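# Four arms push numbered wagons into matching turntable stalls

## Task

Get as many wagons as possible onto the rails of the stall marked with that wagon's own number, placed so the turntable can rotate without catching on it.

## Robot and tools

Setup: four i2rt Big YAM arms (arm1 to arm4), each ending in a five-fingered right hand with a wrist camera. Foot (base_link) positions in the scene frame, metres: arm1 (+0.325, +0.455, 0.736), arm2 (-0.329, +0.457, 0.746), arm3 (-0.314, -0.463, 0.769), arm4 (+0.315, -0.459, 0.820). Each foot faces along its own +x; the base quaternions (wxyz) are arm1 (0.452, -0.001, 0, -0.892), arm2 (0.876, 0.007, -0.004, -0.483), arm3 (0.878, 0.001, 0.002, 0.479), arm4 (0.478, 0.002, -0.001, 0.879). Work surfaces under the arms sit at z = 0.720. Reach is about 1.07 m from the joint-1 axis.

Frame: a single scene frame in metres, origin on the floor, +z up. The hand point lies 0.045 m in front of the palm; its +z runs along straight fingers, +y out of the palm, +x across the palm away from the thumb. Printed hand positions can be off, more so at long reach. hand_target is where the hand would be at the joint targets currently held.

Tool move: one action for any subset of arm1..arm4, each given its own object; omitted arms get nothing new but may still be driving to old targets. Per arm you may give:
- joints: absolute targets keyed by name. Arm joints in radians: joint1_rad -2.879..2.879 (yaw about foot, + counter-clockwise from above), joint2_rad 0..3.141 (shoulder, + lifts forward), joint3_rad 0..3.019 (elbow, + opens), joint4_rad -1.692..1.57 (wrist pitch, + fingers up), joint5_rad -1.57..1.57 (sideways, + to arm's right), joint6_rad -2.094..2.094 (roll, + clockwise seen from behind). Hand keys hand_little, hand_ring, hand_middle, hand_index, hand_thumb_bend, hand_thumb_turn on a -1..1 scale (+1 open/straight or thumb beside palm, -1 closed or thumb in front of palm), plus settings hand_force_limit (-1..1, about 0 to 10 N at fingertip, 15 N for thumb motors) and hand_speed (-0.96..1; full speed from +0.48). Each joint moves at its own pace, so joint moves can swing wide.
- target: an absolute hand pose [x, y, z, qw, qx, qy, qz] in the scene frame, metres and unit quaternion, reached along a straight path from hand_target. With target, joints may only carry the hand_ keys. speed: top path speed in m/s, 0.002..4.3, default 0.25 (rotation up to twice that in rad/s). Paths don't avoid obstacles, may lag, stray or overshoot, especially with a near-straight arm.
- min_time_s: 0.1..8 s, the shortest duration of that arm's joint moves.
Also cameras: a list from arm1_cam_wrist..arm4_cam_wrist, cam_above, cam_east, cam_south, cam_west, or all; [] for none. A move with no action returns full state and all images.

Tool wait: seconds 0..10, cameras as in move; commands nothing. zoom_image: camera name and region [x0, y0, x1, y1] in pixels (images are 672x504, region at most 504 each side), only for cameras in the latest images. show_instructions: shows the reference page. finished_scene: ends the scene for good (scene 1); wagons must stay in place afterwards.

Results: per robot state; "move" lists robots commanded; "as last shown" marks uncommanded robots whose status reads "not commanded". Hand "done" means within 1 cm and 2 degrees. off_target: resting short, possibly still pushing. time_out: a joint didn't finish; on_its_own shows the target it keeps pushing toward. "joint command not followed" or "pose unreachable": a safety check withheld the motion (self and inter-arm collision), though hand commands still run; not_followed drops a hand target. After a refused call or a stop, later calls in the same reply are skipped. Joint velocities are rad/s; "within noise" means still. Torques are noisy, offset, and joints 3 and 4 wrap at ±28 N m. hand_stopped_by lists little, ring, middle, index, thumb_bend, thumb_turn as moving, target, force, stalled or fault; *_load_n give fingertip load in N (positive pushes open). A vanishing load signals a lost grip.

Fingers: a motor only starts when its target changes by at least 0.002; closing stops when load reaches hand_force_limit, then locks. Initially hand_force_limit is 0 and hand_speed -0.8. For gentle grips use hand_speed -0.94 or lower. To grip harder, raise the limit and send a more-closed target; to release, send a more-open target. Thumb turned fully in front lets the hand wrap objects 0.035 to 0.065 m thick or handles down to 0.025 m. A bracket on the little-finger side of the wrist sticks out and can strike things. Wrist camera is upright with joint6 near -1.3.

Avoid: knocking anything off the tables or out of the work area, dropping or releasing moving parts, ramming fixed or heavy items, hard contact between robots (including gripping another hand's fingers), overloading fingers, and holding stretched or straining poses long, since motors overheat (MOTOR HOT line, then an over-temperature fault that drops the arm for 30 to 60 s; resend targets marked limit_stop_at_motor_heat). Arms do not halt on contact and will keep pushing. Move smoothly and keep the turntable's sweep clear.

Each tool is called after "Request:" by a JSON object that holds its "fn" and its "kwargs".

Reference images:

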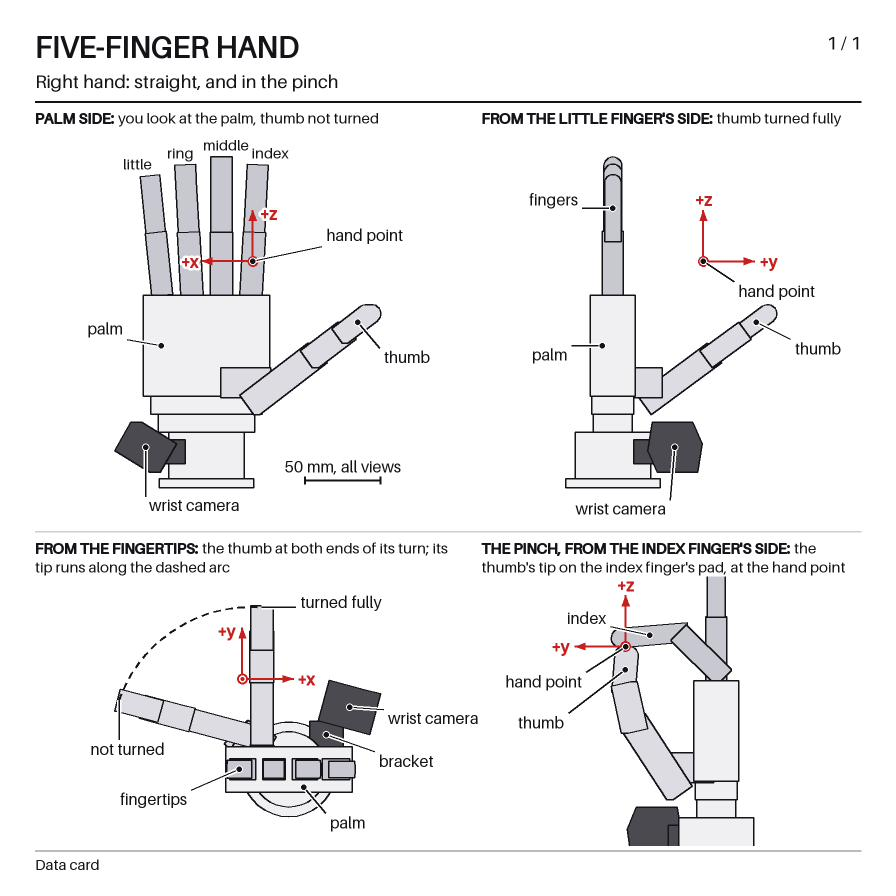

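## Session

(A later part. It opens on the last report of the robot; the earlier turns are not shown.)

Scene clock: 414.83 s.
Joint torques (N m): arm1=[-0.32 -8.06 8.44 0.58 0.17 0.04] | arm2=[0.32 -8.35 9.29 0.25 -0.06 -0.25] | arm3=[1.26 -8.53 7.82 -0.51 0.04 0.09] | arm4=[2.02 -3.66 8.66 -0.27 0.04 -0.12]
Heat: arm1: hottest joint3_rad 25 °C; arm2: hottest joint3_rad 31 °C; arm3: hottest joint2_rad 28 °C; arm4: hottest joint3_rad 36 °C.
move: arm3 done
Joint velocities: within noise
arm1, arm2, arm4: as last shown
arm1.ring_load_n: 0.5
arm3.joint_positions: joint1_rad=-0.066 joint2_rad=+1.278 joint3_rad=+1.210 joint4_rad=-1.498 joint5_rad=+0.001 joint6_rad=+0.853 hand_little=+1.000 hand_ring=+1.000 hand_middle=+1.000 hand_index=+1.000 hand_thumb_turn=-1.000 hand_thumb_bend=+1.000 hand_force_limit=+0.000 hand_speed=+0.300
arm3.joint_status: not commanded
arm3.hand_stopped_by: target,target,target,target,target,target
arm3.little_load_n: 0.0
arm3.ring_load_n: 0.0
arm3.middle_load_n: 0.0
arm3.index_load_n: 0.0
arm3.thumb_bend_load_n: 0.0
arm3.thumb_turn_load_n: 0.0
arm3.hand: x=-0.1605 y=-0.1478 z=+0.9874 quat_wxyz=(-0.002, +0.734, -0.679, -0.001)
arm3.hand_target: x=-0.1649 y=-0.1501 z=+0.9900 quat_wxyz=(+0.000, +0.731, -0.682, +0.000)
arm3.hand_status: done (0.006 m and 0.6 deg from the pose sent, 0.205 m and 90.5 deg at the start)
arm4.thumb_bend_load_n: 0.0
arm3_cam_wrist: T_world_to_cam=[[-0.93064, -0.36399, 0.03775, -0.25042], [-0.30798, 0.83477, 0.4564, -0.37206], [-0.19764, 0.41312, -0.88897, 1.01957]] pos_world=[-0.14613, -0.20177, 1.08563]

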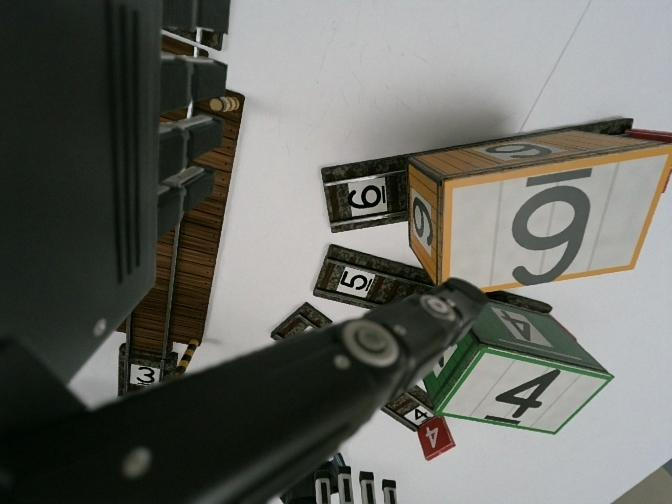

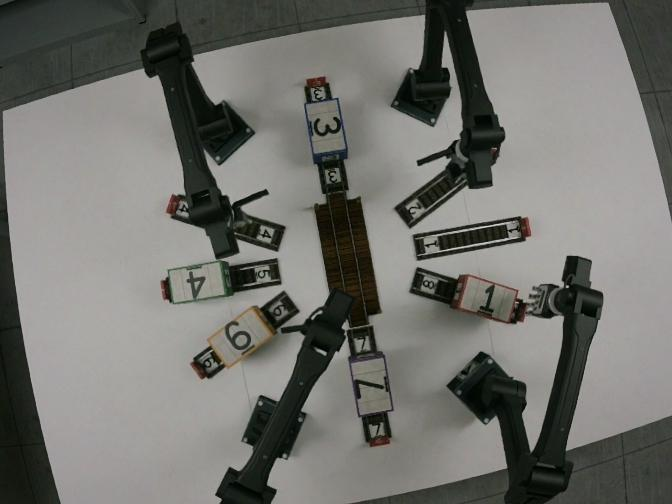

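Request:
{"fn": "move", "kwargs": {"arm3": {"target": [-0.158, -0.140, 0.91, 0, 0.7193, -0.6947, 0], "speed": 0.2, "joints": {"hand_thumb_turn": 1}}, "cameras": ["arm3_cam_wrist", "cam_above"]}}

Request:
{"fn": "zoom_image", "kwargs": {"camera": "arm3_cam_wrist", "region": [150, 60, 310, 180]}}

Scene clock: 424.17 s.
Joint torques (N m): arm1=[-0.32 -8 8.44 0.57 0.17 0.04] | arm2=[0.26 -8.76 9.22 0.23 -0.07 -0.25] | arm3=[1.08 -7.59 7.92 0.47 0.04 0.09] | arm4=[1.85 -3.6 8.7 -0.34 0.04 -0.14]
Heat: arm1: hottest joint3_rad 25 °C; arm2: hottest joint3_rad 31 °C; arm3: hottest joint2_rad 27 °C; arm4: hottest joint3_rad 36 °C.
move: arm3 done
Joint velocities: within noise
arm1, arm2, arm4: as last shown
arm1.ring_load_n: 0.0
arm1.thumb_bend_load_n: -0.5
arm3.joint_positions: joint1_rad=-0.066 joint2_rad=+1.326 joint3_rad=+1.049 joint4_rad=-1.303 joint5_rad=+0.001 joint6_rad=+0.888 hand_little=+1.000 hand_ring=+1.000 hand_middle=+1.000 hand_index=+1.000 hand_thumb_turn=+1.000 hand_thumb_bend=+1.000 hand_force_limit=+0.000 hand_speed=+0.300
arm3.joint_status: all done
arm3.hand_stopped_by: target,target,target,target,target,target
arm3.little_load_n: 0.0
arm3.ring_load_n: 0.0
arm3.middle_load_n: 0.0
arm3.index_load_n: 0.0
arm3.thumb_bend_load_n: 0.0
arm3.thumb_turn_load_n: 0.0
arm3.hand: x=-0.1595 y=-0.1452 z=+0.9105 quat_wxyz=(+0.006, +0.723, -0.691, +0.000)
arm3.hand_target: x=-0.1580 y=-0.1401 z=+0.9101 quat_wxyz=(+0.000, +0.719, -0.695, +0.000)
arm3.hand_status: done (0.005 m and 0.9 deg from the pose sent, 0.078 m and 2.5 deg at the start)
arm3_cam_wrist: T_world_to_cam=[[-0.94229, -0.33098, 0.05048, -0.25421], [-0.2747, 0.85047, 0.4486, -0.32416], [-0.19141, 0.40885, -0.8923, 0.95381]] pos_world=[-0.14602, -0.19842, 1.00934]

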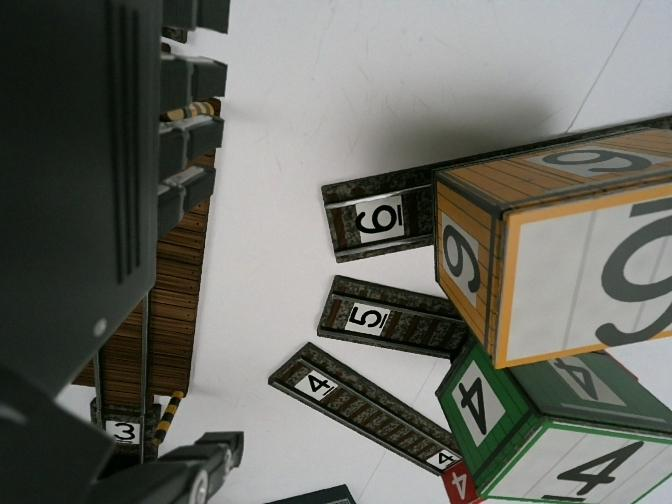

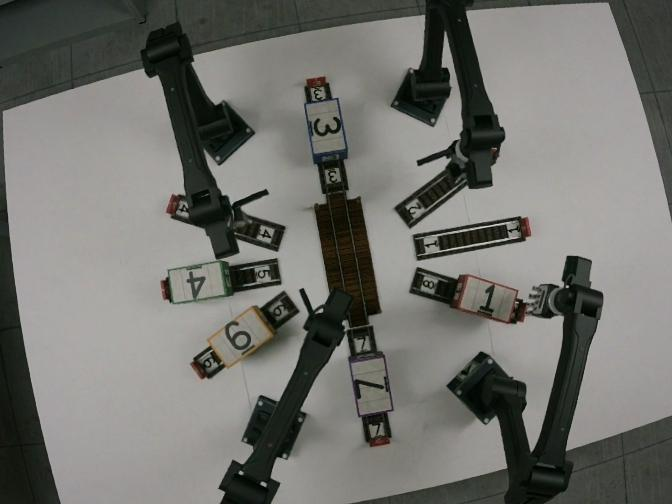

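Scaled by 3.150 from the camera's image (finer frame: 960x720).

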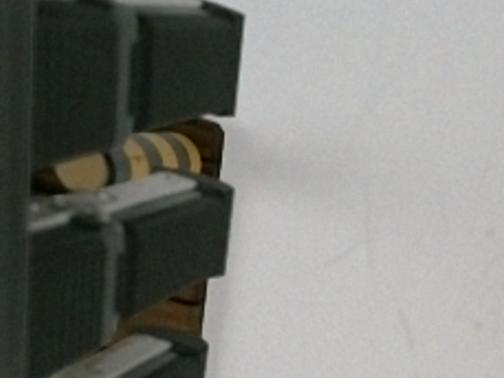

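Request:
{"fn": "move", "kwargs": {"arm3": {"target": [-0.156, -0.133, 0.822, 0, 0.7193, -0.6947, 0], "speed": 0.15}, "cameras": ["arm3_cam_wrist", "cam_above"]}}

Request:
{"fn": "zoom_image", "kwargs": {"camera": "arm3_cam_wrist", "region": [150, 60, 310, 180]}}

Scene clock: 427.40 s.
Joint torques (N m): arm1=[-0.32 -8 8.44 0.57 0.17 0.04] | arm2=[0.67 -8.64 9.35 0.23 -0.07 -0.24] | arm3=[1.32 -8.12 7.01 0.47 0.04 0.09] | arm4=[1.85 -3.6 8.76 -0.35 0.03 -0.13]
Heat: arm1: hottest joint3_rad 25 °C; arm2: hottest joint3_rad 31 °C; arm3: hottest joint2_rad 27 °C; arm4: hottest joint3_rad 36 °C.
move: arm3 done
Joint velocities: within noise
arm1, arm2, arm4: as last shown
arm1.thumb_bend_load_n: 0.0
arm3.joint_positions: joint1_rad=-0.063 joint2_rad=+1.439 joint3_rad=+0.915 joint4_rad=-1.051 joint5_rad=+0.001 joint6_rad=+0.894 hand_little=+1.000 hand_ring=+1.000 hand_middle=+1.000 hand_index=+1.000 hand_thumb_turn=+1.000 hand_thumb_bend=+1.000 hand_force_limit=+0.000 hand_speed=+0.300
arm3.joint_status: not commanded
arm3.hand_stopped_by: target,target,target,target,target,target
arm3.little_load_n: 0.0
arm3.ring_load_n: 0.0
arm3.middle_load_n: 0.0
arm3.index_load_n: 0.5
arm3.thumb_bend_load_n: 0.0
arm3.thumb_turn_load_n: 0.0
arm3.hand: x=-0.1560 y=-0.1378 z=+0.8242 quat_wxyz=(+0.004, +0.722, -0.692, -0.001)
arm3.hand_target: x=-0.1560 y=-0.1331 z=+0.8221 quat_wxyz=(+0.000, +0.719, -0.695, +0.000)
arm3.hand_status: done (0.005 m and 0.6 deg from the pose sent, 0.089 m and 0.9 deg at the start)
arm3_cam_wrist: T_world_to_cam=[[-0.94316, -0.32904, 0.04669, -0.24086], [-0.27404, 0.84947, 0.45089, -0.29267], [-0.18802, 0.41247, -0.89136, 0.87466]] pos_world=[-0.14292, -0.19142, 0.92284]

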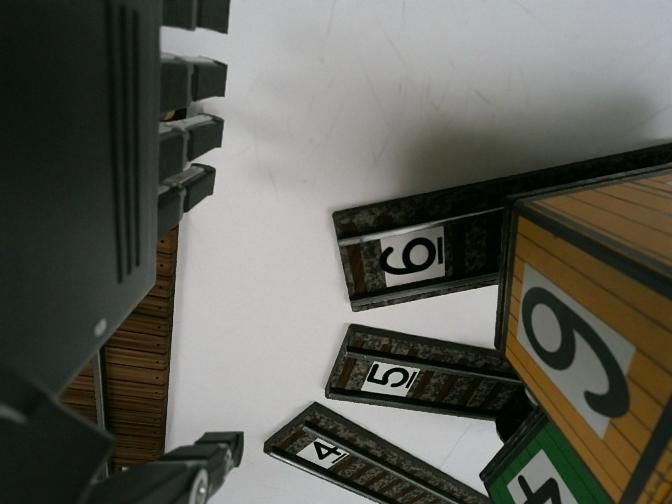

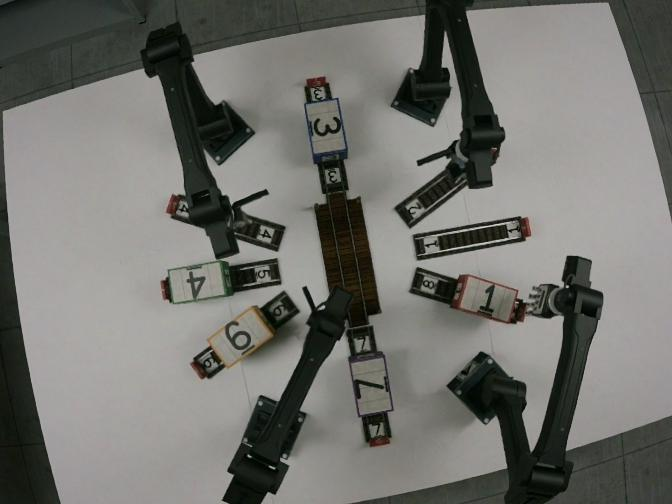

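Scaled by 3.150 from the camera's image (finer frame: 960x720).

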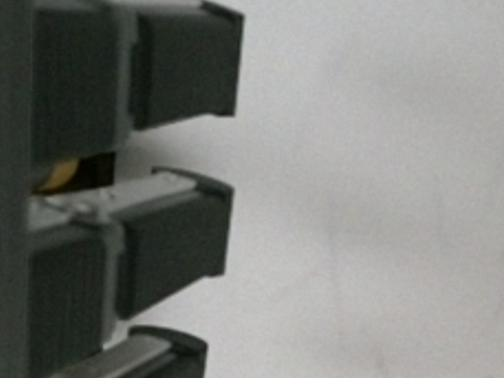

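Request:
{"fn": "move", "kwargs": {"arm3": {"target": [-0.085, -0.164, 0.824, 0, 0.80386, -0.59482, 0], "speed": 0.08}, "cameras": ["arm3_cam_wrist", "cam_above"]}}

Scene clock: 436.70 s.
Joint torques (N m): arm1=[-0.32 -8 8.44 0.57 0.17 0.04] | arm2=[0.32 -8.76 9.29 0.25 -0.07 -0.24] | arm3=[-0.03 -8.53 9.66 -0.24 0.03 -0.21] | arm4=[1.9 -3.6 8.68 -0.34 0.02 -0.13]
Heat: arm1: hottest joint3_rad 25 °C; arm2: hottest joint3_rad 31 °C; arm3: hottest joint2_rad 27 °C; arm4: hottest joint3_rad 36 °C.
move: arm3 off_target
Joint velocities: within noise
arm1, arm2, arm4: as last shown
arm2.ring_load_n: -0.5
arm2.thumb_bend_load_n: -0.5
arm3.joint_positions: joint1_rad=-0.218 joint2_rad=+1.523 joint3_rad=+0.992 joint4_rad=-1.051 joint5_rad=+0.001 joint6_rad=+0.492 hand_little=+1.000 hand_ring=+1.000 hand_middle=+1.000 hand_index=+1.000 hand_thumb_turn=+1.000 hand_thumb_bend=+1.000 hand_force_limit=+0.000 hand_speed=+0.300
arm3.joint_status: not commanded
arm3.hand_stopped_by: target,target,target,target,target,target
arm3.little_load_n: 0.0
arm3.ring_load_n: 0.0
arm3.middle_load_n: 0.0
arm3.index_load_n: 0.0
arm3.thumb_bend_load_n: 0.0
arm3.thumb_turn_load_n: 0.0
arm3.hand: x=-0.0970 y=-0.1707 z=+0.8192 quat_wxyz=(+0.007, +0.801, -0.598, -0.002)
arm3.hand_target: x=-0.0851 y=-0.1642 z=+0.8241 quat_wxyz=(+0.000, +0.804, -0.595, +0.000)
arm3.hand_status: off_target (0.015 m and 1.0 deg from the pose sent, 0.076 m and 14.6 deg at the start)
arm3_cam_wrist: T_world_to_cam=[[-0.8343, -0.54867, 0.05384, -0.22867], [-0.46987, 0.75875, 0.45112, -0.281], [-0.28837, 0.35108, -0.89084, 0.8742]] pos_world=[-0.07072, -0.21917, 0.91785]

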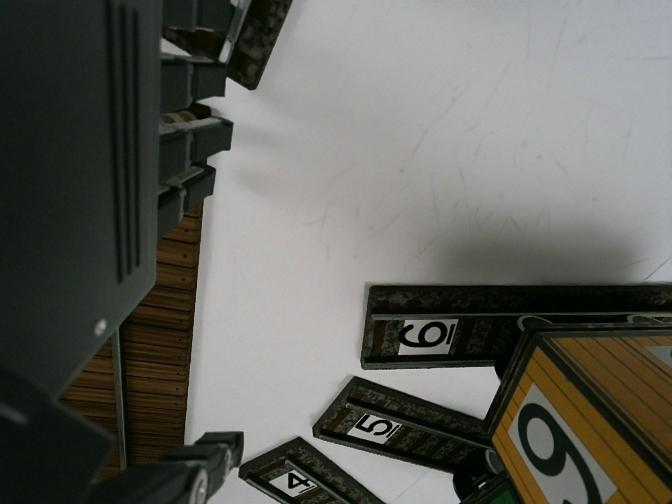

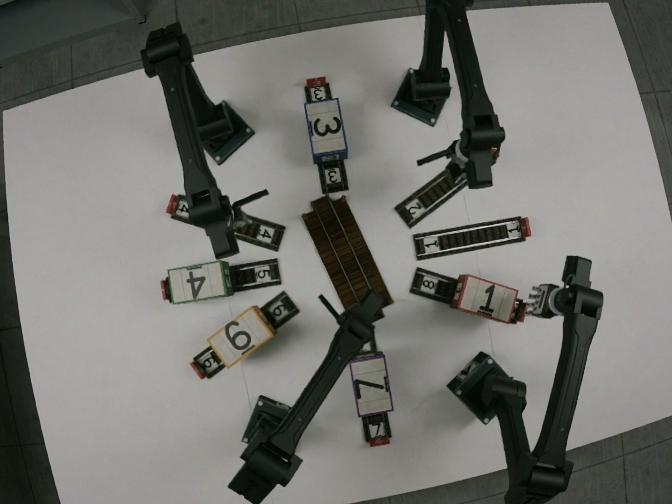

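Request:
{"fn": "move", "kwargs": {"arm3": {"target": [-0.033, -0.181, 0.826, 0, 0.87462, -0.48481, 0], "speed": 0.08}}}

Request:
{"fn": "move", "kwargs": {"arm3": {"target": [0.0155, -0.182, 0.826, 0, 0.93042, -0.3665, 0], "speed": 0.08}, "cameras": ["arm3_cam_wrist", "cam_above"]}}

Scene clock: 440.03 s.
Joint torques (N m): arm1=[-0.32 -8 8.44 0.57 0.17 0.04] | arm2=[0.32 -8.88 9.31 0.24 -0.07 -0.24] | arm3=[-0.09 -9.93 9.83 -0.55 0.02 -0.21] | arm4=[2.2 -3.43 8.68 -0.34 0.01 -0.14]
Heat: arm1: hottest joint3_rad 25 °C; arm2: hottest joint3_rad 31 °C; arm3: hottest joint2_rad 27 °C; arm4: hottest joint3_rad 36 °C.
move: arm3 off_target
Joint velocities: within noise
arm1: as last shown
arm2.joint_positions: joint1_rad=-0.447 joint2_rad=+1.211 joint3_rad=+1.149 joint4_rad=-1.530 joint5_rad=+0.003 joint6_rad=+0.014 hand_little=+1.000 hand_ring=+1.000 hand_middle=+1.000 hand_index=+1.000 hand_thumb_turn=+1.000 hand_thumb_bend=+1.000 hand_force_limit=+0.000 hand_speed=+0.300
arm2.joint_status: not commanded
arm2.hand_stopped_by: target,target,target,target,target,target
arm2.little_load_n: 0.0
arm2.ring_load_n: 0.0
arm2.middle_load_n: 0.0
arm2.index_load_n: 0.0
arm2.thumb_bend_load_n: 0.0
arm2.thumb_turn_load_n: 0.0
arm2.hand: x=-0.2706 y=+0.1928 z=+0.9628 quat_wxyz=(-0.005, +0.051, -0.999, -0.015)
arm2.hand_target: x=-0.2716 y=+0.1908 z=+0.9654 quat_wxyz=(-0.007, +0.057, -0.998, -0.003)
arm2.hand_status: not commanded
arm3.joint_positions: joint1_rad=-0.297 joint2_rad=+1.614 joint3_rad=+1.110 joint4_rad=-1.070 joint5_rad=+0.001 joint6_rad=+0.149 hand_little=+1.000 hand_ring=+1.000 hand_middle=+1.000 hand_index=+1.000 hand_thumb_turn=+1.000 hand_thumb_bend=+1.000 hand_force_limit=+0.000 hand_speed=+0.300
arm3.joint_status: not commanded
arm3.hand_stopped_by: target,target,target,target,target,target
arm3.little_load_n: 0.0
arm3.ring_load_n: 0.0
arm3.middle_load_n: 0.0
arm3.index_load_n: 0.0
arm3.thumb_bend_load_n: 0.0
arm3.thumb_turn_load_n: 0.0
arm3.hand: x=-0.0449 y=-0.1848 z=+0.8215 quat_wxyz=(+0.003, +0.873, -0.488, -0.002)
arm3.hand_target: x=-0.0332 y=-0.1812 z=+0.8260 quat_wxyz=(+0.000, +0.875, -0.485, +0.000)
arm3.hand_status: off_target (0.013 m and 0.5 deg from the pose sent, 0.065 m and 15.5 deg at the start)
arm4.joint_positions: joint1_rad=-1.037 joint2_rad=+1.059 joint3_rad=+0.985 joint4_rad=-1.475 joint5_rad=+0.001 joint6_rad=-1.540 hand_little=+1.000 hand_ring=+1.000 hand_middle=+1.000 hand_index=+1.000 hand_thumb_turn=-1.000 hand_thumb_bend=+1.000 hand_force_limit=+0.000 hand_speed=+0.300
arm4.joint_status: not commanded
arm4.hand_stopped_by: target,target,target,target,target,target
arm4.little_load_n: 0.0
arm4.ring_load_n: 0.0
arm4.middle_load_n: 0.0
arm4.index_load_n: 0.0
arm4.thumb_bend_load_n: 0.0
arm4.thumb_turn_load_n: 0.0
arm4.hand: x=+0.4805 y=-0.2627 z=+1.0172 quat_wxyz=(-0.007, +0.858, +0.513, +0.009)
arm4.hand_target: x=+0.4797 y=-0.2660 z=+1.0176 quat_wxyz=(-0.008, +0.856, +0.516, +0.008)
arm4.hand_status: not commanded
pictures: none

Scene clock: 442.33 s.
Joint torques (N m): arm1=[-0.38 -8 8.46 0.57 0.17 0.04] | arm2=[0.21 -8.47 9.26 0.24 -0.06 -0.26] | arm3=[-0.15 -11.46 10 -0.55 0.02 -0.22] | arm4=[1.79 -3.49 8.65 -0.34 0.03 -0.12]
Heat: arm1: hottest joint3_rad 25 °C; arm2: hottest joint3_rad 31 °C; arm3: hottest joint2_rad 27 °C; arm4: hottest joint3_rad 36 °C.
move: arm3 off_target
Joint velocities: within noise
arm1, arm2, arm4: as last shown
arm1.middle_load_n: -0.5
arm1.thumb_bend_load_n: -0.5
arm3.joint_positions: joint1_rad=-0.329 joint2_rad=+1.719 joint3_rad=+1.250 joint4_rad=-1.105 joint5_rad=+0.001 joint6_rad=-0.145 hand_little=+1.000 hand_ring=+1.000 hand_middle=+1.000 hand_index=+1.000 hand_thumb_turn=+1.000 hand_thumb_bend=+1.000 hand_force_limit=+0.000 hand_speed=+0.300
arm3.joint_status: not commanded
arm3.hand_stopped_by: target,target,target,target,target,target
arm3.little_load_n: 0.0
arm3.ring_load_n: 0.0
arm3.middle_load_n: 0.0
arm3.index_load_n: 0.0
arm3.thumb_bend_load_n: -0.5
arm3.thumb_turn_load_n: 0.0
arm3.hand: x=+0.0034 y=-0.1850 z=+0.8224 quat_wxyz=(+0.002, +0.929, -0.370, -0.002)
arm3.hand_target: x=+0.0153 y=-0.1823 z=+0.8259 quat_wxyz=(+0.000, +0.930, -0.367, +0.000)
arm3.hand_status: off_target (0.013 m and 0.5 deg from the pose sent, 0.061 m and 15.4 deg at the start)
arm4.thumb_turn_load_n: -0.5
arm3_cam_wrist: T_world_to_cam=[[-0.44635, -0.89375, 0.04463, -0.21051], [-0.78697, 0.41579, 0.45585, -0.29071], [-0.42596, 0.16835, -0.88894, 0.87613]] pos_world=[0.05045, -0.21476, 0.92074]

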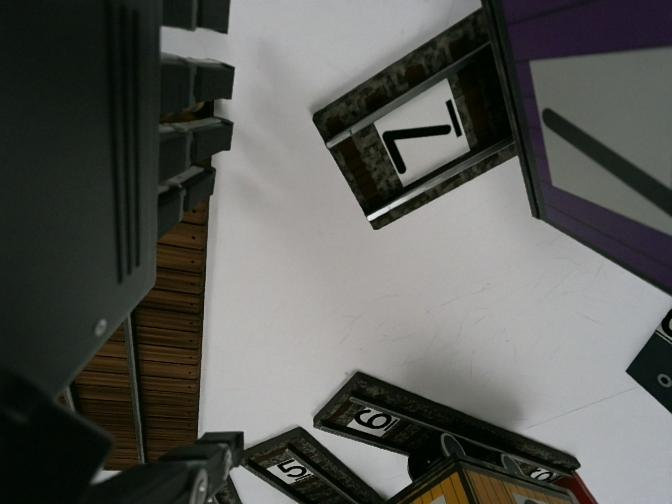

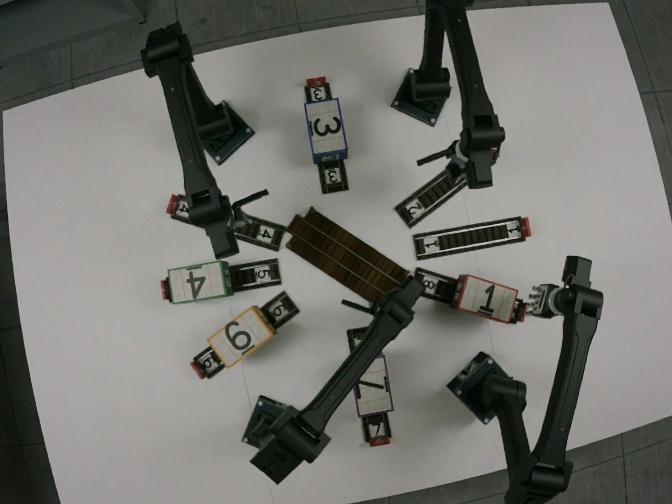

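Request:
{"fn": "move", "kwargs": {"arm3": {"target": [0.0533, -0.174, 0.826, 0, 0.96363, -0.26724, 0], "speed": 0.08}, "cameras": ["cam_above", "arm3_cam_wrist"]}}

Request:
{"fn": "zoom_image", "kwargs": {"camera": "cam_above", "region": [250, 190, 340, 270]}}

Request:
{"fn": "zoom_image", "kwargs": {"camera": "cam_above", "region": [380, 240, 470, 320]}}

Scene clock: 445.17 s.
Joint torques (N m): arm1=[-0.32 -8.06 8.44 0.57 0.18 0.04] | arm2=[0.5 -8.47 9.33 0.32 -0.07 -0.25] | arm3=[-0.09 -12.69 10.17 -0.57 0.03 -0.22] | arm4=[2.02 -3.84 8.68 -0.29 0.01 -0.12]
Heat: arm1: hottest joint3_rad 25 °C; arm2: hottest joint3_rad 31 °C; arm3: hottest joint2_rad 27 °C; arm4: hottest joint3_rad 36 °C.
move: arm3 off_target
Joint velocities: within noise
arm1, arm2, arm4: as last shown
arm1.middle_load_n: 0.0
arm1.thumb_bend_load_n: 0.0
arm3.joint_positions: joint1_rad=-0.336 joint2_rad=+1.807 joint3_rad=+1.376 joint4_rad=-1.142 joint5_rad=+0.001 joint6_rad=-0.360 hand_little=+1.000 hand_ring=+1.000 hand_middle=+1.000 hand_index=+1.000 hand_thumb_turn=+1.000 hand_thumb_bend=+1.000 hand_force_limit=+0.000 hand_speed=+0.300
arm3.joint_status: not commanded
arm3.hand_stopped_by: target,target,target,target,target,target
arm3.little_load_n: 0.0
arm3.ring_load_n: -0.5
arm3.middle_load_n: 0.0
arm3.index_load_n: 0.0
arm3.thumb_bend_load_n: 0.0
arm3.thumb_turn_load_n: 0.0
arm3.hand: x=+0.0415 y=-0.1768 z=+0.8231 quat_wxyz=(+0.002, +0.963, -0.271, -0.002)
arm3.hand_target: x=+0.0531 y=-0.1742 z=+0.8260 quat_wxyz=(+0.000, +0.964, -0.267, +0.000)
arm3.hand_status: off_target (0.012 m and 0.5 deg from the pose sent, 0.051 m and 12.4 deg at the start)
arm4.thumb_turn_load_n: 0.0
pictures: arm3_cam_wrist, cam_above
arm3_cam_wrist: T_world_to_cam=[[-0.25231, -0.96669, 0.04291, -0.20572], [-0.85588, 0.24364, 0.45618, -0.29225], [-0.45144, 0.07837, -0.88885, 0.87674]] pos_world=[0.09376, -0.19638, 0.92144]

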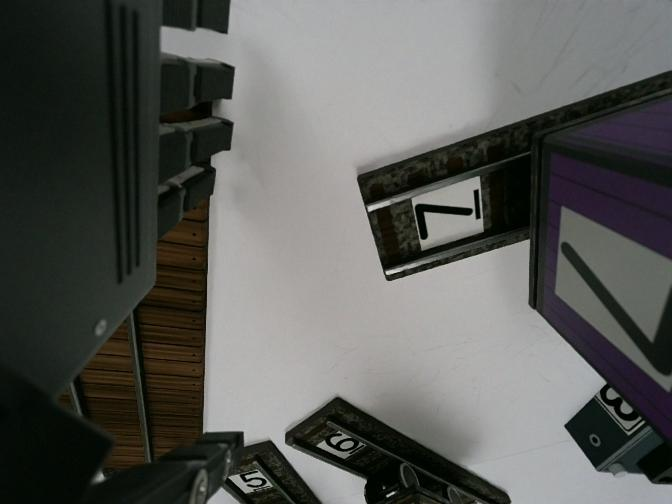

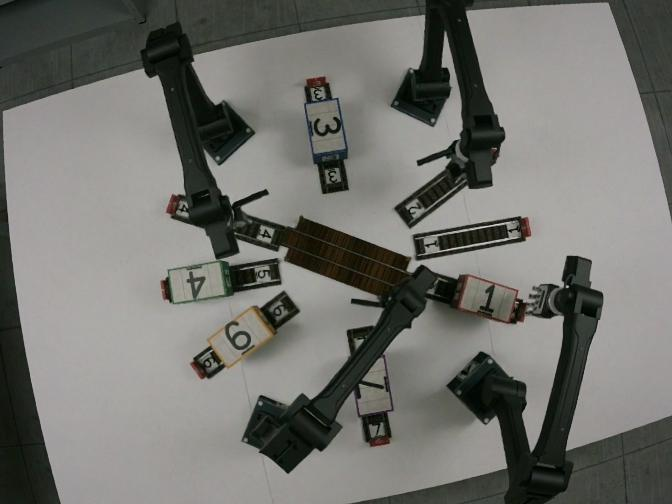

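Scaled by 5.600 from the camera's image (finer frame: 960x720).

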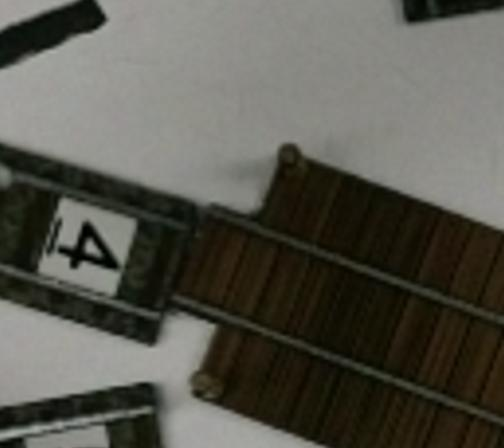

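Scaled by 5.600 from the camera's image (finer frame: 960x720).

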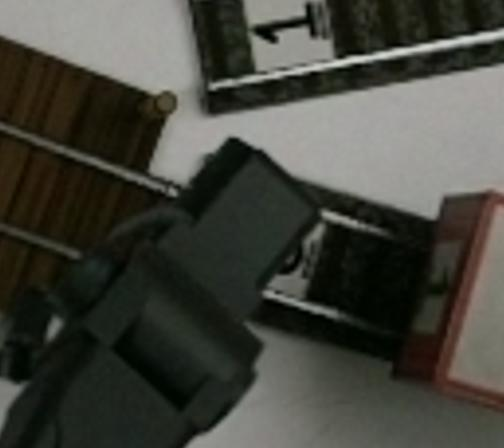

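Request:
{"fn": "zoom_image", "kwargs": {"camera": "cam_above", "region": [264, 212, 312, 248]}}

Scaled by 10.500 from the camera's image (finer frame: 960x720).

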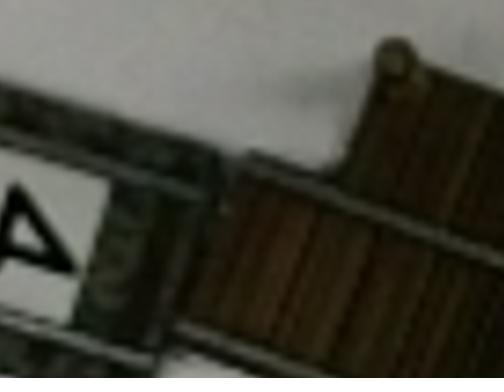

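Request:
{"fn": "move", "kwargs": {"arm3": {"target": [0.058, -0.1675, 0.826, 0, 0.96705, -0.2546, 0], "speed": 0.06}, "cameras": ["cam_above", "arm3_cam_wrist"]}}

Request:
{"fn": "zoom_image", "kwargs": {"camera": "cam_above", "region": [264, 212, 312, 248]}}

Scene clock: 450.03 s.
Joint torques (N m): arm1=[-0.38 -8 8.44 0.57 0.17 0.04] | arm2=[0.56 -8.88 9.29 0.29 -0.07 -0.24] | arm3=[0.56 -12.98 10.22 -0.51 0.03 -0.22] | arm4=[2.2 -3.6 8.65 -0.36 0.01 -0.14]
Heat: arm1: hottest joint3_rad 25 °C; arm2: hottest joint3_rad 31 °C; arm3: hottest joint2_rad 27 °C; arm4: hottest joint3_rad 36 °C.
move: arm3 off_target
Joint velocities: within noise
arm1.joint_positions: joint1_rad=+0.551 joint2_rad=+1.090 joint3_rad=+1.158 joint4_rad=-1.625 joint5_rad=-0.004 joint6_rad=-1.666 hand_little=+1.000 hand_ring=+1.000 hand_middle=+1.000 hand_index=+1.000 hand_thumb_turn=-1.000 hand_thumb_bend=+1.000 hand_force_limit=+0.000 hand_speed=+0.300
arm1.joint_status: not commanded
arm1.hand_stopped_by: target,target,target,target,target,target
arm1.little_load_n: 0.0
arm1.ring_load_n: 0.0
arm1.middle_load_n: 0.0
arm1.index_load_n: 0.0
arm1.thumb_bend_load_n: -0.5
arm1.thumb_turn_load_n: 0.0
arm1.hand: x=+0.2409 y=+0.1943 z=+0.9913 quat_wxyz=(+0.004, +0.712, -0.703, +0.005)
arm1.hand_target: x=+0.2401 y=+0.1999 z=+0.9900 quat_wxyz=(+0.000, +0.707, -0.707, +0.000)
arm1.hand_status: not commanded
arm2, arm4: as last shown
arm3.joint_positions: joint1_rad=-0.336 joint2_rad=+1.825 joint3_rad=+1.404 joint4_rad=-1.152 joint5_rad=+0.001 joint6_rad=-0.378 hand_little=+1.000 hand_ring=+1.000 hand_middle=+1.000 hand_index=+1.000 hand_thumb_turn=+1.000 hand_thumb_bend=+1.000 hand_force_limit=+0.000 hand_speed=+0.300
arm3.joint_status: not commanded
arm3.hand_stopped_by: target,target,target,target,target,target
arm3.little_load_n: 0.0
arm3.ring_load_n: 0.0
arm3.middle_load_n: 0.0
arm3.index_load_n: 0.0
arm3.thumb_bend_load_n: 0.0
arm3.thumb_turn_load_n: 0.0
arm3.hand: x=+0.0482 y=-0.1732 z=+0.8234 quat_wxyz=(+0.002, +0.965, -0.262, -0.002)
arm3.hand_target: x=+0.0578 y=-0.1676 z=+0.8260 quat_wxyz=(+0.000, +0.967, -0.255, +0.000)
arm3.hand_status: off_target (0.012 m and 1.0 deg from the pose sent, 0.019 m and 2.0 deg at the start)
pictures: arm3_cam_wrist, cam_above
arm3_cam_wrist: T_world_to_cam=[[-0.23419, -0.97122, 0.04342, -0.20258], [-0.86001, 0.22779, 0.45662, -0.29046], [-0.45337, 0.06959, -0.8886, 0.87813]] pos_world=[0.10088, -0.19169, 0.92174]

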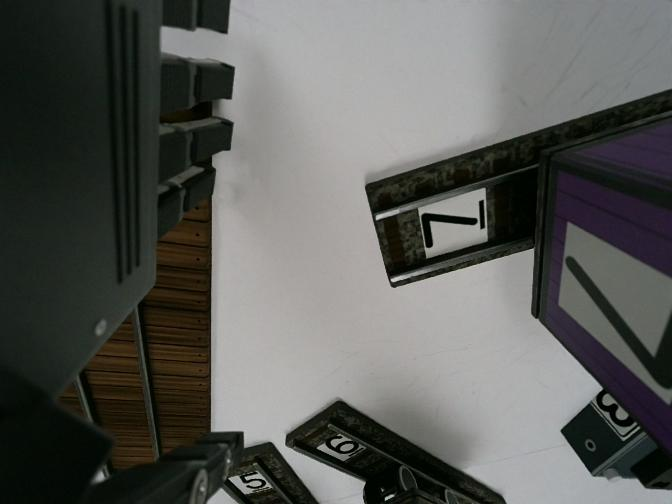

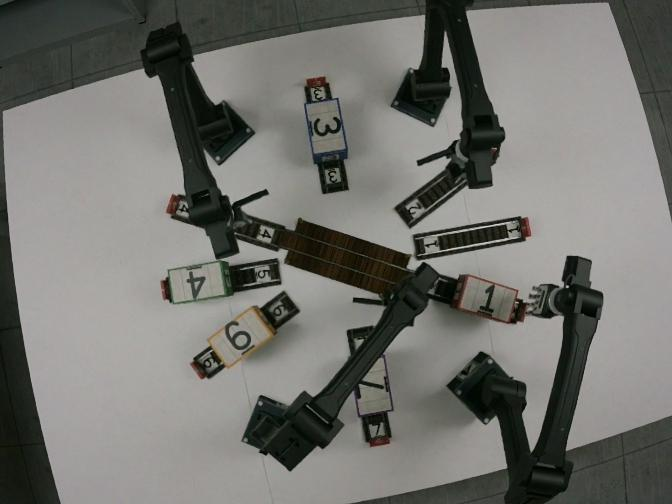

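Scaled by 10.500 from the camera's image (finer frame: 960x720).

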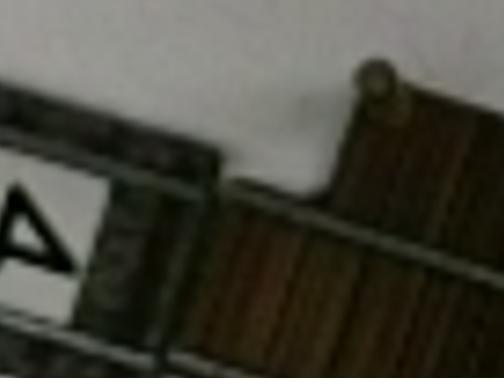

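Request:
{"fn": "move", "kwargs": {"arm3": {"target": [0.0598, -0.1645, 0.826, 0, 0.9682, -0.2502, 0], "speed": 0.06}, "cameras": ["cam_above", "cam_south"]}}

Request:
{"fn": "zoom_image", "kwargs": {"camera": "cam_above", "region": [264, 212, 312, 248]}}

Request:
{"fn": "zoom_image", "kwargs": {"camera": "cam_south", "region": [250, 190, 310, 235]}}

Request:
{"fn": "zoom_image", "kwargs": {"camera": "cam_south", "region": [350, 240, 430, 300]}}

Scene clock: 452.47 s.
Joint torques (N m): arm1=[-0.32 -8 8.44 0.57 0.17 0.04] | arm2=[0.26 -8.41 9.22 0.24 -0.07 -0.24] | arm3=[0.91 -13.04 10.25 -0.53 0.03 -0.22] | arm4=[1.9 -3.55 8.66 -0.35 0.01 -0.13]
Heat: arm1: hottest joint3_rad 25 °C; arm2: hottest joint3_rad 31 °C; arm3: hottest joint2_rad 27 °C; arm4: hottest joint3_rad 36 °C.
move: arm3 off_target
Joint velocities: within noise
arm1, arm2, arm4: as last shown
arm1.thumb_bend_load_n: 0.0
arm3.joint_positions: joint1_rad=-0.336 joint2_rad=+1.833 joint3_rad=+1.415 joint4_rad=-1.156 joint5_rad=+0.001 joint6_rad=-0.384 hand_little=+1.000 hand_ring=+1.000 hand_middle=+1.000 hand_index=+1.000 hand_thumb_turn=+1.000 hand_thumb_bend=+1.000 hand_force_limit=+0.000 hand_speed=+0.300
arm3.joint_status: not commanded
arm3.hand_stopped_by: target,target,target,target,target,target
arm3.little_load_n: 0.0
arm3.ring_load_n: 0.0
arm3.middle_load_n: 0.0
arm3.index_load_n: 0.0
arm3.thumb_bend_load_n: 0.0
arm3.thumb_turn_load_n: 0.0
arm3.hand: x=+0.0509 y=-0.1716 z=+0.8235 quat_wxyz=(+0.002, +0.966, -0.259, -0.002)
arm3.hand_target: x=+0.0597 y=-0.1646 z=+0.8260 quat_wxyz=(+0.000, +0.968, -0.250, +0.000)
arm3.hand_status: off_target (0.012 m and 1.1 deg from the pose sent, 0.015 m and 1.4 deg at the start)

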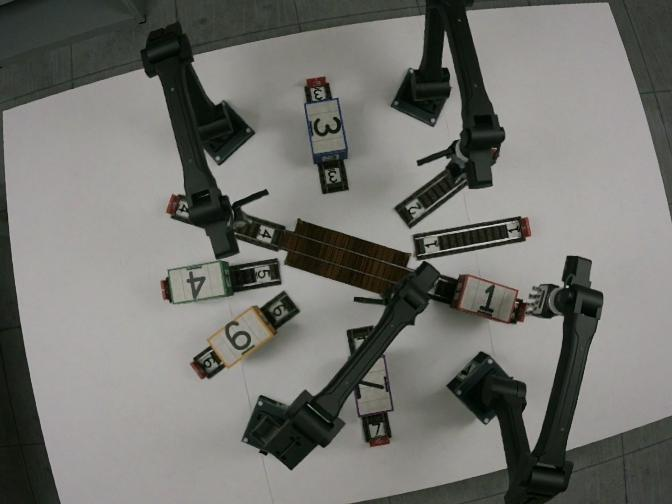

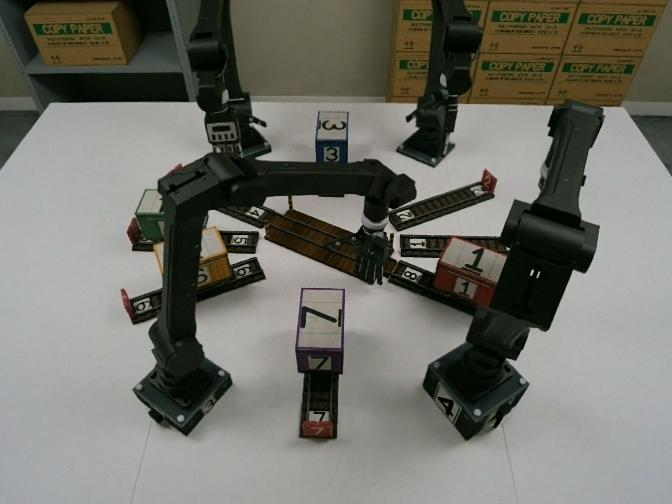

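Scaled by 10.500 from the camera's image (finer frame: 960x720).

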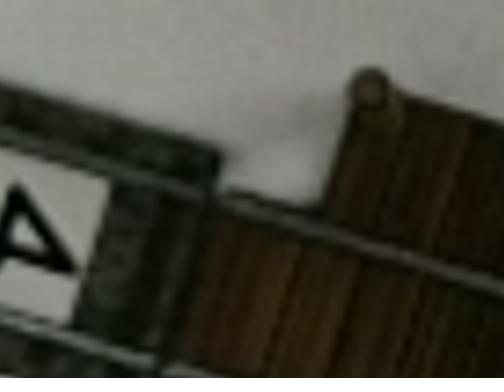

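Scaled by 8.400 from the camera's image (finer frame: 960x720).

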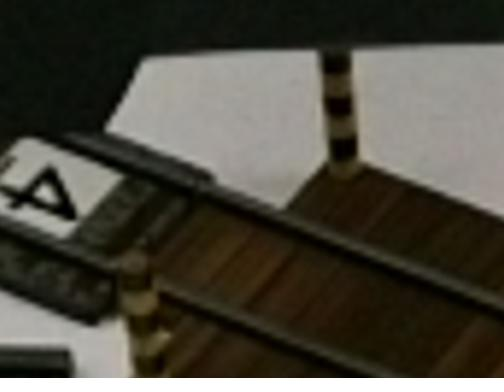

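Scaled by 6.300 from the camera's image (finer frame: 960x720).

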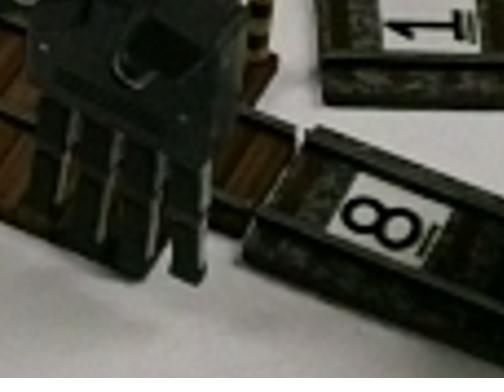

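Request:
{"fn": "zoom_image", "kwargs": {"camera": "cam_south", "region": [256, 200, 292, 227]}}

Request:
{"fn": "zoom_image", "kwargs": {"camera": "cam_south", "region": [378, 250, 418, 280]}}

Scaled by 14.000 from the camera's image (finer frame: 960x720).

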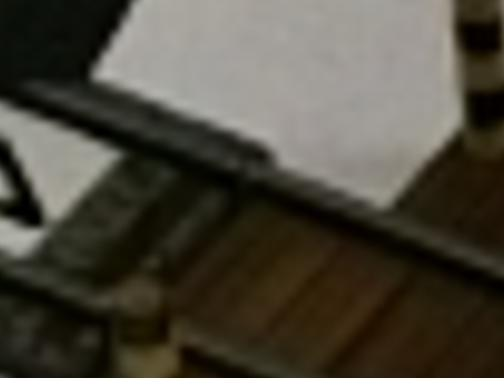

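Scaled by 12.600 from the camera's image (finer frame: 960x720).

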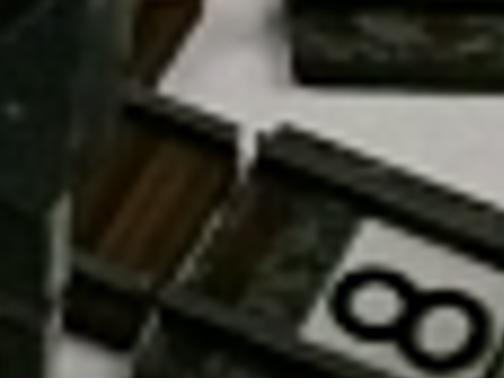

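Request:
{"fn": "wait", "kwargs": {"seconds": 0.1, "cameras": ["cam_east", "arm4_cam_wrist", "arm2_cam_wrist"]}}

Request:
{"fn": "zoom_image", "kwargs": {"camera": "cam_east", "region": [250, 230, 330, 300]}}

Scene clock: 454.53 s.
Joint torques (N m): arm1=[-0.32 -8.06 8.46 0.57 0.17 0.04] | arm2=[0.38 -8.47 9.28 0.24 -0.08 -0.26] | arm3=[0.85 -12.92 10.26 -0.51 0.03 -0.22] | arm4=[1.9 -3.6 8.79 -0.35 0.03 -0.13]
Heat: arm1: hottest joint3_rad 25 °C; arm2: hottest joint3_rad 31 °C; arm3: hottest joint2_rad 27 °C; arm4: hottest joint3_rad 36 °C.
Joint velocities: within noise
arm1.joint_positions: joint1_rad=+0.551 joint2_rad=+1.090 joint3_rad=+1.158 joint4_rad=-1.625 joint5_rad=-0.004 joint6_rad=-1.666 hand_little=+1.000 hand_ring=+1.000 hand_middle=+1.000 hand_index=+1.000 hand_thumb_turn=-1.000 hand_thumb_bend=+1.000 hand_force_limit=+0.000 hand_speed=+0.300
arm1.joint_status: not commanded
arm1.hand_stopped_by: target,target,target,target,target,target
arm1.little_load_n: 0.0
arm1.ring_load_n: 0.0
arm1.middle_load_n: 0.0
arm1.index_load_n: 0.0
arm1.thumb_bend_load_n: 0.5
arm1.thumb_turn_load_n: 0.0
arm1.hand: x=+0.2409 y=+0.1943 z=+0.9913 quat_wxyz=(+0.004, +0.712, -0.703, +0.005)
arm1.hand_target: x=+0.2401 y=+0.1999 z=+0.9900 quat_wxyz=(+0.000, +0.707, -0.707, +0.000)
arm1.hand_status: not commanded
arm2.joint_positions: joint1_rad=-0.447 joint2_rad=+1.211 joint3_rad=+1.149 joint4_rad=-1.530 joint5_rad=+0.003 joint6_rad=+0.014 hand_little=+1.000 hand_ring=+1.000 hand_middle=+1.000 hand_index=+1.000 hand_thumb_turn=+1.000 hand_thumb_bend=+1.000 hand_force_limit=+0.000 hand_speed=+0.300
arm2.joint_status: not commanded
arm2.hand_stopped_by: target,target,target,target,target,target
arm2.little_load_n: 0.0
arm2.ring_load_n: 0.0
arm2.middle_load_n: 0.0
arm2.index_load_n: 0.0
arm2.thumb_bend_load_n: 0.0
arm2.thumb_turn_load_n: 0.0
arm2.hand: x=-0.2706 y=+0.1928 z=+0.9628 quat_wxyz=(-0.005, +0.051, -0.999, -0.015)
arm2.hand_target: x=-0.2716 y=+0.1908 z=+0.9654 quat_wxyz=(-0.007, +0.057, -0.998, -0.003)
arm2.hand_status: not commanded
arm3.joint_positions: joint1_rad=-0.336 joint2_rad=+1.833 joint3_rad=+1.415 joint4_rad=-1.156 joint5_rad=+0.001 joint6_rad=-0.384 hand_little=+1.000 hand_ring=+1.000 hand_middle=+1.000 hand_index=+1.000 hand_thumb_turn=+1.000 hand_thumb_bend=+1.000 hand_force_limit=+0.000 hand_speed=+0.300
arm3.joint_status: not commanded
arm3.hand_stopped_by: target,target,target,target,target,target
arm3.little_load_n: 0.0
arm3.ring_load_n: 0.0
arm3.middle_load_n: 0.0
arm3.index_load_n: 0.0
arm3.thumb_bend_load_n: 0.0
arm3.thumb_turn_load_n: 0.0
arm3.hand: x=+0.0510 y=-0.1716 z=+0.8235 quat_wxyz=(+0.002, +0.966, -0.259, -0.002)
arm3.hand_target: x=+0.0597 y=-0.1646 z=+0.8260 quat_wxyz=(+0.000, +0.968, -0.250, +0.000)
arm3.hand_status: off_target (0.012 m and 1.1 deg from the pose sent, 0.015 m and 1.4 deg at the start)
arm4.joint_positions: joint1_rad=-1.037 joint2_rad=+1.059 joint3_rad=+0.985 joint4_rad=-1.475 joint5_rad=+0.001 joint6_rad=-1.540 hand_little=+1.000 hand_ring=+1.000 hand_middle=+1.000 hand_index=+1.000 hand_thumb_turn=-1.000 hand_thumb_bend=+1.000 hand_force_limit=+0.000 hand_speed=+0.300
arm4.joint_status: not commanded
arm4.hand_stopped_by: target,target,target,target,target,target
arm4.little_load_n: 0.0
arm4.ring_load_n: 0.0
arm4.middle_load_n: 0.0
arm4.index_load_n: 0.0
arm4.thumb_bend_load_n: 0.0
arm4.thumb_turn_load_n: 0.0
arm4.hand: x=+0.4805 y=-0.2627 z=+1.0172 quat_wxyz=(-0.007, +0.858, +0.513, +0.009)
arm4.hand_target: x=+0.4797 y=-0.2660 z=+1.0176 quat_wxyz=(-0.008, +0.856, +0.516, +0.008)
arm4.hand_status: not commanded
wait: 0.10 s; at rest from the start
pictures: arm2_cam_wrist, arm4_cam_wrist, cam_east
arm2_cam_wrist: T_world_to_cam=[[-0.32019, 0.94711, 0.02145, -0.28487], [0.84526, 0.27539, 0.45792, -0.25231], [0.4278, 0.16475, -0.88873, 1.05341]] pos_world=[-0.32859, 0.16573, 1.05784]
arm4_cam_wrist: T_world_to_cam=[[0.96755, -0.25168, 0.02239, -0.5541], [-0.23082, -0.84437, 0.48349, -0.60477], [-0.10278, -0.47297, -0.87507, 0.93148]] pos_world=[0.49227, -0.20955, 1.1199]

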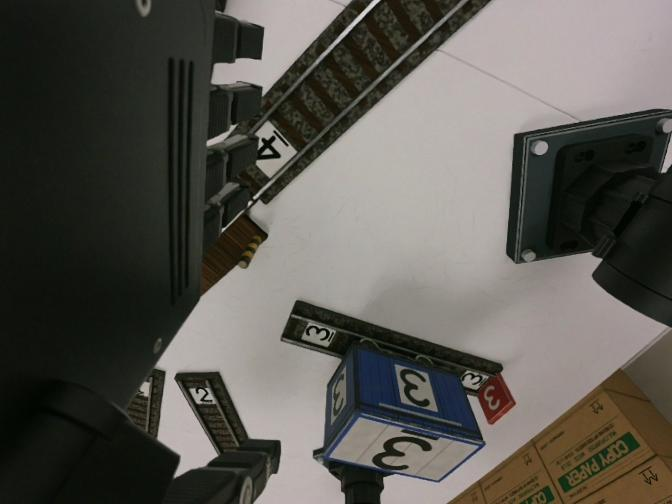

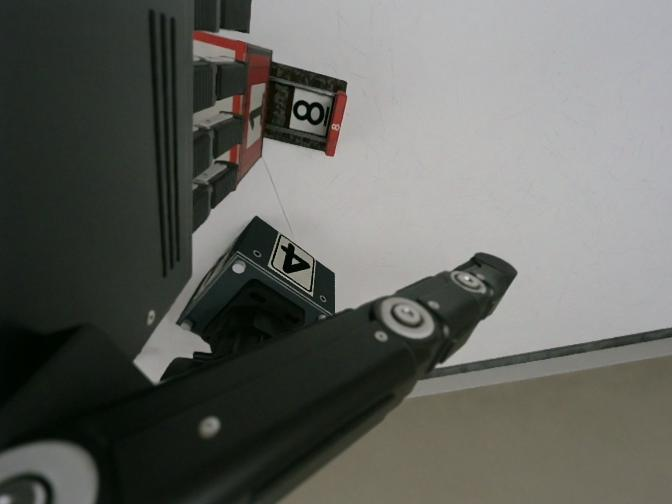

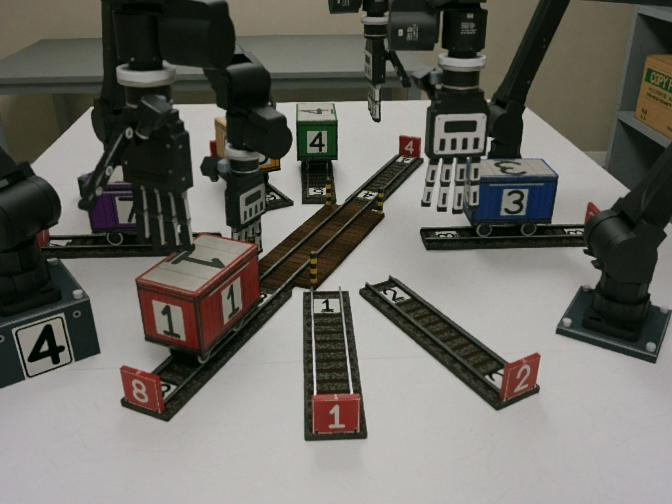

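Scaled by 6.300 from the camera's image (finer frame: 960x720).

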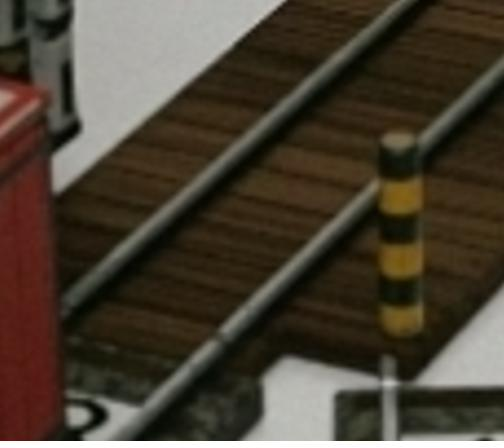

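Request:
{"fn": "zoom_image", "kwargs": {"camera": "cam_east", "region": [266, 268, 306, 302]}}

Request:
{"fn": "zoom_image", "kwargs": {"camera": "arm2_cam_wrist", "region": [210, 160, 290, 280]}}

Scaled by 12.600 from the camera's image (finer frame: 960x720).

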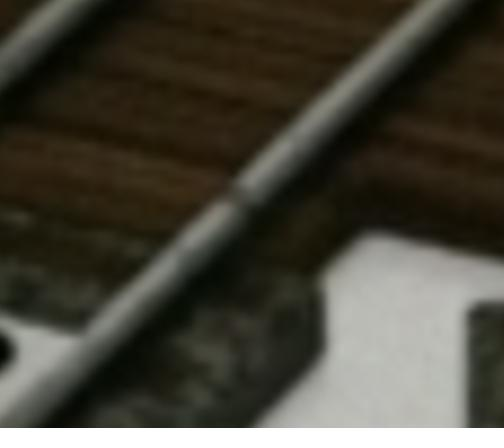

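Scaled by 4.200 from the camera's image (finer frame: 960x720).

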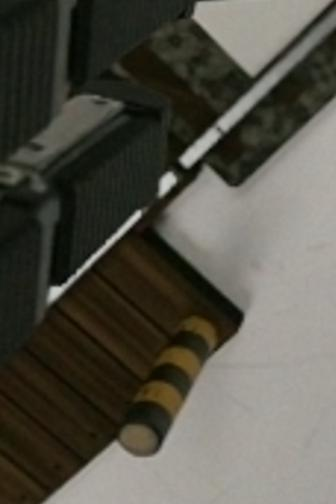

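Request:
{"fn": "zoom_image", "kwargs": {"camera": "arm4_cam_wrist", "region": [180, 20, 360, 180]}}

Scaled by 2.800 from the camera's image (finer frame: 960x720).

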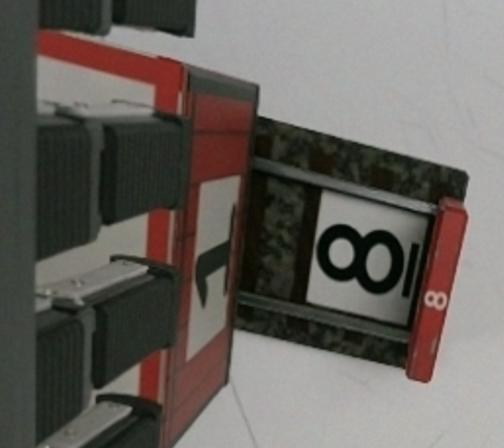

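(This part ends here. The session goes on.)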